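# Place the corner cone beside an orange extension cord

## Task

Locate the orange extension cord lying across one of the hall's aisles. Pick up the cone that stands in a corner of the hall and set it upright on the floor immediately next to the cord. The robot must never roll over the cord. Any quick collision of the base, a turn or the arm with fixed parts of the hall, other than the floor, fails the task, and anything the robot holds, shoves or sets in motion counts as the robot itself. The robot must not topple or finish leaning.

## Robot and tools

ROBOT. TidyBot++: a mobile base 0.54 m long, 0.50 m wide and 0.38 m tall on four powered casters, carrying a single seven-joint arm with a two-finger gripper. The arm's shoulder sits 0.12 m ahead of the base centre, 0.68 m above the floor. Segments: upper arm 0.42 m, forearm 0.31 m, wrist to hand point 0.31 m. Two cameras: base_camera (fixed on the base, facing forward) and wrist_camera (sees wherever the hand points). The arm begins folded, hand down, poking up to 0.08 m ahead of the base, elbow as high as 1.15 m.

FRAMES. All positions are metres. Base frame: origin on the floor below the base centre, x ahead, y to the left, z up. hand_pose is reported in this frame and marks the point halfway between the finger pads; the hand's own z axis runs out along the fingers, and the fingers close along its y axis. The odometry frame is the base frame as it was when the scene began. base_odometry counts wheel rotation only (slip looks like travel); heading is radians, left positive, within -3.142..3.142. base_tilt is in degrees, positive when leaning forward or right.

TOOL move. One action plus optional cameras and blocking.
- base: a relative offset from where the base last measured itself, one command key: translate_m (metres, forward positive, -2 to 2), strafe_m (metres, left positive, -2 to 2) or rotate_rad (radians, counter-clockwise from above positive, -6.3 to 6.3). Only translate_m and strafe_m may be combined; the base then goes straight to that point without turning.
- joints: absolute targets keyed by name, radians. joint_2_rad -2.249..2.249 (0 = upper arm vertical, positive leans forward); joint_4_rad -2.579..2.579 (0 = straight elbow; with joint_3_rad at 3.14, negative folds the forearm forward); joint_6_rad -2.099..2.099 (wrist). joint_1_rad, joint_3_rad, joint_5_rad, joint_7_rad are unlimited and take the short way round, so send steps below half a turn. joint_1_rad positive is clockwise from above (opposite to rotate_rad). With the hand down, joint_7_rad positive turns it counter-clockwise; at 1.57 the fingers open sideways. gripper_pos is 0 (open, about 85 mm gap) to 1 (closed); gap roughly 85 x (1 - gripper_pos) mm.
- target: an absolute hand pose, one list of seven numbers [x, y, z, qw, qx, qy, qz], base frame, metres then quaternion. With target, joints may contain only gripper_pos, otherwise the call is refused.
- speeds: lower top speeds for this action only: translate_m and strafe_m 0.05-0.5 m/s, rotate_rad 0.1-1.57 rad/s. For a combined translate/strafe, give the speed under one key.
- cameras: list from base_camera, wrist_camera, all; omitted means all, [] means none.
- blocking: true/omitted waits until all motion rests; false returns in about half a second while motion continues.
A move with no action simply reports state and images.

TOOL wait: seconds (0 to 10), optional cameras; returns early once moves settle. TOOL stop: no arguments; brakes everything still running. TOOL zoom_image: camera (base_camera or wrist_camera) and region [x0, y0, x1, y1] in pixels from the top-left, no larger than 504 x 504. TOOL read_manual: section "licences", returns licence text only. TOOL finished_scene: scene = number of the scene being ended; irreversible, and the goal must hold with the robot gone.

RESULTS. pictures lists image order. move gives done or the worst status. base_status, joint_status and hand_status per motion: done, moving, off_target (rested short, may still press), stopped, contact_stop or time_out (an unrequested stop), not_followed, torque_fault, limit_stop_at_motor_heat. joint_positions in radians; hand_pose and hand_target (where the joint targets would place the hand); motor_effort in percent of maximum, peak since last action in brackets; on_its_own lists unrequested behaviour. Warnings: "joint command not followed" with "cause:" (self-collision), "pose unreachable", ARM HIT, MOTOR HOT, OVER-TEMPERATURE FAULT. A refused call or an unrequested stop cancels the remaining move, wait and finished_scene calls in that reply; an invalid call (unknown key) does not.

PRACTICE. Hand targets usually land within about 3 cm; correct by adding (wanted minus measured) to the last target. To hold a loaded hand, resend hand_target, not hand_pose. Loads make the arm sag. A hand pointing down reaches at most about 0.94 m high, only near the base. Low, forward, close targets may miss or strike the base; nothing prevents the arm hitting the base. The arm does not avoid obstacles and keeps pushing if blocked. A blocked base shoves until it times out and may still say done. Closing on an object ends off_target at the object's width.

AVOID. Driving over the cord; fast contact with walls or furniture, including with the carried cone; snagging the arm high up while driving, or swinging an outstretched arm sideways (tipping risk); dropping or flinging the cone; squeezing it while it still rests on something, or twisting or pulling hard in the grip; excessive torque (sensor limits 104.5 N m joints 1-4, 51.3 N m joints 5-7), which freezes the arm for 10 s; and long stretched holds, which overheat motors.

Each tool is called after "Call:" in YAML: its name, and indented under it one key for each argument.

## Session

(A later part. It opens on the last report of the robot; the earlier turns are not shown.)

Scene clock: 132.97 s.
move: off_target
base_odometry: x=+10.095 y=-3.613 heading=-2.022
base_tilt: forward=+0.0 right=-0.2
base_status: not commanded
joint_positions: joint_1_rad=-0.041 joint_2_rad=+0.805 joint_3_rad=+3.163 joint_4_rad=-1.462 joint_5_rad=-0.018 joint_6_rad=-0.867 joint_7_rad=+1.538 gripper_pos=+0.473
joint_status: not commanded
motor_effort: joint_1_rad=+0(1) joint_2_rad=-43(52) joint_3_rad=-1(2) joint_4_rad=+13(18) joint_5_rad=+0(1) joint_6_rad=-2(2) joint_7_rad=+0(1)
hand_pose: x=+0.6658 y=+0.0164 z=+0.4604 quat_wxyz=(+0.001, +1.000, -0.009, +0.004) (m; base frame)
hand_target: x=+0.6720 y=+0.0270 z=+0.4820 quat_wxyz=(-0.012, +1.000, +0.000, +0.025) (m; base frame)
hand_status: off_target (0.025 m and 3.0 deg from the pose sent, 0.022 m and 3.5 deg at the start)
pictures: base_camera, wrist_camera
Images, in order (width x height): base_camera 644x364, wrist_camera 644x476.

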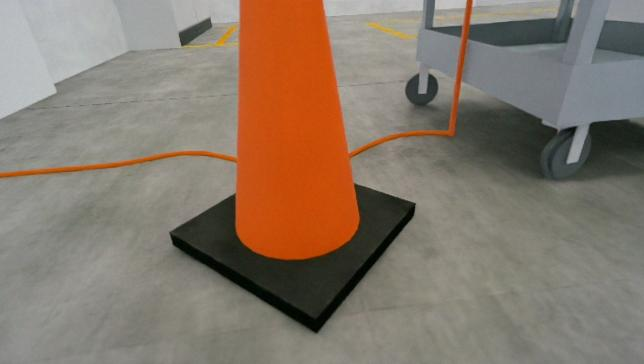

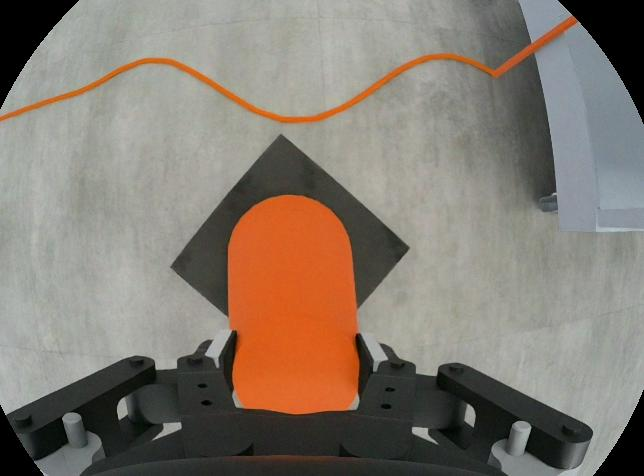

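Call:
move:
  target: [0.685, 0.027, 0.51, -0.012, 0.9998, 0, 0.015]
  cameras: []

Call:
move:
  target: [0.685, 0.027, 0.485, -0.012, 0.9998, 0, 0.005]

Scene clock: 134.37 s.
move: off_target
base_odometry: x=+10.095 y=-3.613 heading=-2.022
base_tilt: forward=+0.0 right=-0.2
base_status: not commanded
joint_positions: joint_1_rad=-0.041 joint_2_rad=+0.812 joint_3_rad=+3.163 joint_4_rad=-1.415 joint_5_rad=-0.018 joint_6_rad=-0.935 joint_7_rad=+1.538 gripper_pos=+0.473
joint_status: not commanded
motor_effort: joint_1_rad=+1(1) joint_2_rad=-52(52) joint_3_rad=-1(2) joint_4_rad=+19(19) joint_5_rad=+0(1) joint_6_rad=+0(1) joint_7_rad=-1(1)
hand_pose: x=+0.6671 y=+0.0169 z=+0.4680 quat_wxyz=(+0.001, +1.000, -0.009, -0.010) (m; base frame)
hand_target: x=+0.6850 y=+0.0270 z=+0.5100 quat_wxyz=(-0.012, +1.000, +0.000, +0.015) (m; base frame)
hand_status: off_target (0.047 m and 3.4 deg from the pose sent, 0.054 m and 2.2 deg at the start)
pictures: none
No camera images: "cameras" was empty.

Scene clock: 135.10 s.
move: off_target
base_odometry: x=+10.095 y=-3.613 heading=-2.022
base_tilt: forward=+0.0 right=-0.2
base_status: not commanded
joint_positions: joint_1_rad=-0.041 joint_2_rad=+0.835 joint_3_rad=+3.163 joint_4_rad=-1.399 joint_5_rad=-0.018 joint_6_rad=-0.935 joint_7_rad=+1.538 gripper_pos=+0.473
joint_status: not commanded
motor_effort: joint_1_rad=+1(1) joint_2_rad=-49(52) joint_3_rad=-1(2) joint_4_rad=+16(18) joint_5_rad=+0(0) joint_6_rad=-1(5) joint_7_rad=+0(1)
hand_pose: x=+0.6700 y=+0.0169 z=+0.4593 quat_wxyz=(+0.001, +1.000, -0.009, -0.014) (m; base frame)
hand_target: x=+0.6850 y=+0.0270 z=+0.4850 quat_wxyz=(-0.012, +1.000, +0.000, +0.005) (m; base frame)
hand_status: off_target (0.031 m and 2.8 deg from the pose sent, 0.027 m and 2.5 deg at the start)
pictures: base_camera, wrist_camera
Images, in order (width x height): base_camera 644x364, wrist_camera 644x476.

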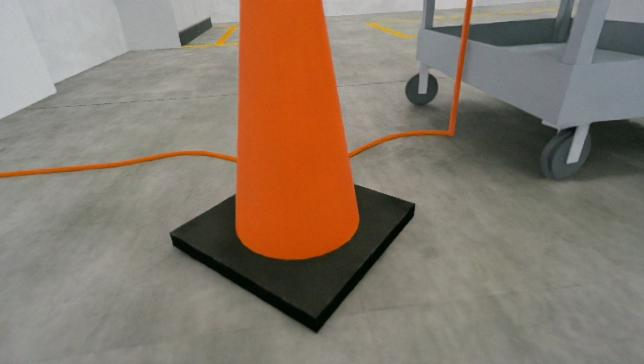

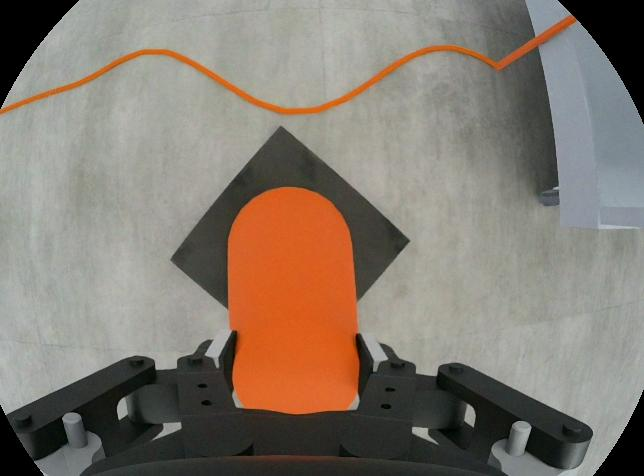

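Call:
move:
  target: [0.682, 0.027, 0.465, -0.012, 0.9999, 0, -0.003]
  cameras: []

Call:
move:
  target: [0.680, 0.027, 0.452, -0.012, 0.9999, 0, -0.008]

Call:
zoom_image:
  camera: "base_camera"
  region: [140, 140, 460, 340]

Scene clock: 136.17 s.
move: off_target
base_odometry: x=+10.095 y=-3.613 heading=-2.022
base_tilt: forward=+0.0 right=-0.2
base_status: not commanded
joint_positions: joint_1_rad=-0.041 joint_2_rad=+0.840 joint_3_rad=+3.163 joint_4_rad=-1.393 joint_5_rad=-0.018 joint_6_rad=-0.935 joint_7_rad=+1.538 gripper_pos=+0.473
joint_status: not commanded
motor_effort: joint_1_rad=+1(1) joint_2_rad=-46(50) joint_3_rad=-1(2) joint_4_rad=+14(16) joint_5_rad=+0(0) joint_6_rad=-2(2) joint_7_rad=+0(1)
hand_pose: x=+0.6723 y=+0.0170 z=+0.4581 quat_wxyz=(+0.001, +1.000, -0.009, -0.013) (m; base frame)
hand_target: x=+0.6820 y=+0.0270 z=+0.4650 quat_wxyz=(-0.012, +1.000, +0.000, -0.003) (m; base frame)
hand_status: off_target (0.016 m and 2.1 deg from the pose sent, 0.017 m and 2.2 deg at the start)
pictures: none
No camera images: "cameras" was empty.

Scene clock: 136.73 s.
move: off_target
base_odometry: x=+10.095 y=-3.613 heading=-2.022
base_tilt: forward=+0.0 right=-0.2
base_status: not commanded
joint_positions: joint_1_rad=-0.041 joint_2_rad=+0.844 joint_3_rad=+3.163 joint_4_rad=-1.387 joint_5_rad=-0.018 joint_6_rad=-0.934 joint_7_rad=+1.538 gripper_pos=+0.473
joint_status: not commanded
motor_effort: joint_1_rad=+0(1) joint_2_rad=-43(45) joint_3_rad=-1(2) joint_4_rad=+12(14) joint_5_rad=+0(0) joint_6_rad=-2(3) joint_7_rad=+0(1)
hand_pose: x=+0.6745 y=+0.0171 z=+0.4571 quat_wxyz=(+0.001, +1.000, -0.009, -0.012) (m; base frame)
hand_target: x=+0.6800 y=+0.0270 z=+0.4520 quat_wxyz=(-0.012, +1.000, +0.000, -0.008) (m; base frame)
hand_status: off_target (0.012 m and 1.9 deg from the pose sent, 0.014 m and 1.9 deg at the start)
pictures: base_camera, wrist_camera
Images, in order (width x height): base_camera 644x364, wrist_camera 644x476.

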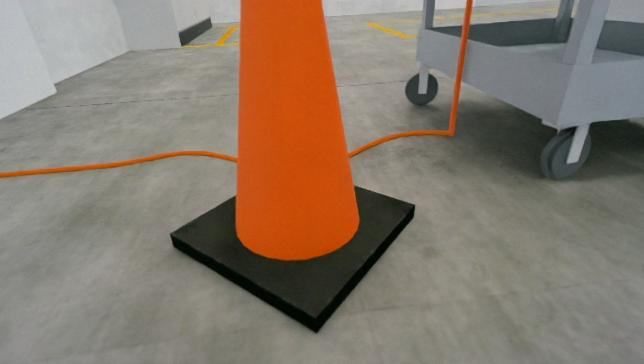

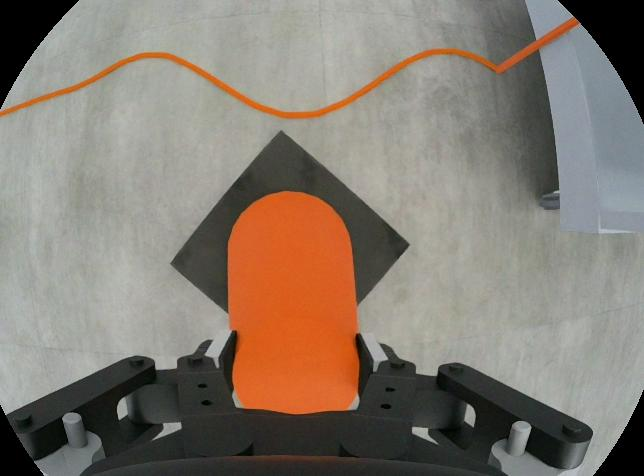

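Scaled by 1.575.

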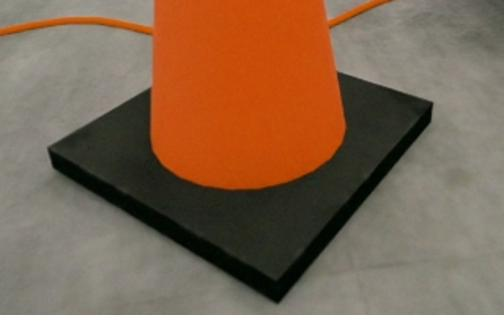

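Call:
move:
  target: [0.684, 0.027, 0.442, -0.012, 0.9998, 0, -0.02]
  cameras: []

Scene clock: 137.70 s.
move: off_target
base_odometry: x=+10.095 y=-3.613 heading=-2.022
base_tilt: forward=+0.0 right=-0.2
base_status: not commanded
joint_positions: joint_1_rad=-0.045 joint_2_rad=+0.864 joint_3_rad=+3.160 joint_4_rad=-1.352 joint_5_rad=-0.018 joint_6_rad=-0.951 joint_7_rad=+1.538 gripper_pos=+0.473
joint_status: not commanded
motor_effort: joint_1_rad=+2(4) joint_2_rad=-40(43) joint_3_rad=-1(2) joint_4_rad=+14(14) joint_5_rad=-1(2) joint_6_rad=+2(2) joint_7_rad=+0(1)
hand_pose: x=+0.6823 y=+0.0214 z=+0.4548 quat_wxyz=(+0.000, +1.000, -0.006, -0.012) (m; base frame)
hand_target: x=+0.6840 y=+0.0270 z=+0.4420 quat_wxyz=(-0.012, +1.000, +0.000, -0.020) (m; base frame)
hand_status: off_target (0.014 m and 1.7 deg from the pose sent, 0.020 m and 2.1 deg at the start)
pictures: none
No camera images: "cameras" was empty.

Call:
move:
  joints: {"gripper_pos": 0.0}

Call:
zoom_image:
  camera: "wrist_camera"
  region: [180, 60, 420, 240]

Scene clock: 138.67 s.
move: done
base_odometry: x=+10.095 y=-3.613 heading=-2.022
base_tilt: forward=+0.0 right=-0.2
base_status: not commanded
joint_positions: joint_1_rad=-0.044 joint_2_rad=+0.877 joint_3_rad=+3.159 joint_4_rad=-1.351 joint_5_rad=-0.019 joint_6_rad=-0.951 joint_7_rad=+1.538 gripper_pos=+0.000
joint_status: all done
motor_effort: joint_1_rad=+0(4) joint_2_rad=-41(43) joint_3_rad=-1(3) joint_4_rad=+13(15) joint_5_rad=+0(2) joint_6_rad=-1(3) joint_7_rad=+0(1)
hand_pose: x=+0.6798 y=+0.0212 z=+0.4479 quat_wxyz=(+0.000, +1.000, -0.006, -0.018) (m; base frame)
hand_target: x=+0.6840 y=+0.0270 z=+0.4420 quat_wxyz=(-0.012, +1.000, +0.000, -0.020) (m; base frame)
hand_status: not commanded
pictures: base_camera, wrist_camera
Images, in order (width x height): base_camera 644x364, wrist_camera 644x476.

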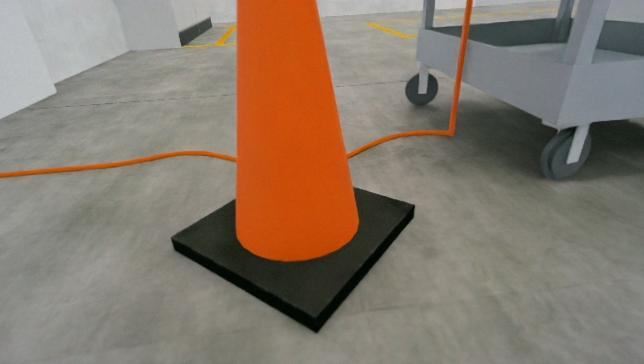

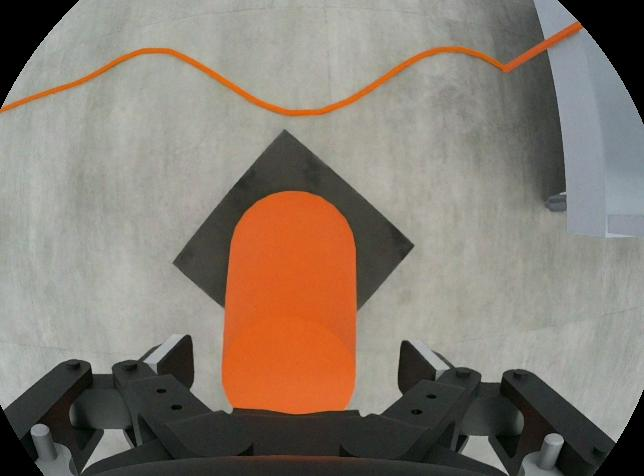

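Scaled by 2.100.

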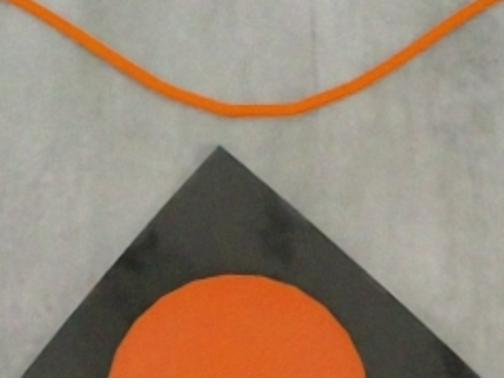

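Standing right beside the cord. Raise the hand clear.

Call:
move:
  target: [0.68, 0.027, 0.64, -0.012, 0.9998, 0, -0.02]

Scene clock: 140.40 s.
move: off_target
base_odometry: x=+10.095 y=-3.613 heading=-2.022
base_tilt: forward=+0.0 right=-0.2
base_status: not commanded
joint_positions: joint_1_rad=-0.044 joint_2_rad=+0.677 joint_3_rad=+3.159 joint_4_rad=-1.086 joint_5_rad=-0.019 joint_6_rad=-1.367 joint_7_rad=+1.538 gripper_pos=+0.000
joint_status: not commanded
motor_effort: joint_1_rad=+1(1) joint_2_rad=-39(46) joint_3_rad=-1(2) joint_4_rad=+16(17) joint_5_rad=+0(1) joint_6_rad=+1(1) joint_7_rad=-1(1)
hand_pose: x=+0.6946 y=+0.0239 z=+0.6385 quat_wxyz=(-0.004, +1.000, -0.003, +0.006) (m; base frame)
hand_target: x=+0.6800 y=+0.0270 z=+0.6400 quat_wxyz=(-0.012, +1.000, +0.000, -0.020) (m; base frame)
hand_status: off_target (0.015 m and 3.1 deg from the pose sent, 0.192 m and 1.5 deg at the start)
pictures: base_camera, wrist_camera
Images, in order (width x height): base_camera 644x364, wrist_camera 644x476.

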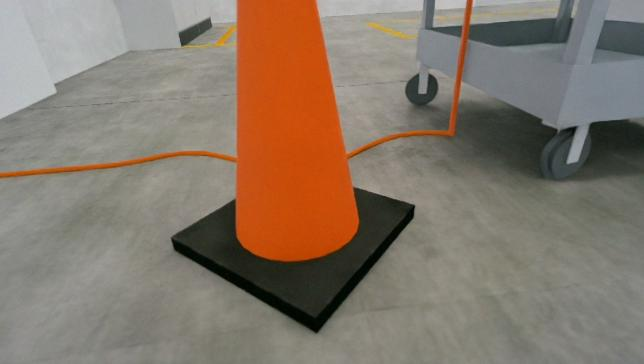

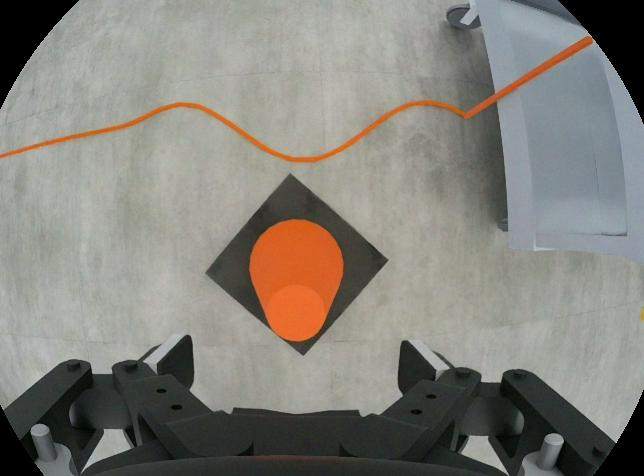

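Call:
finished_scene:
  scene: 2

The scene is finished: the task was done.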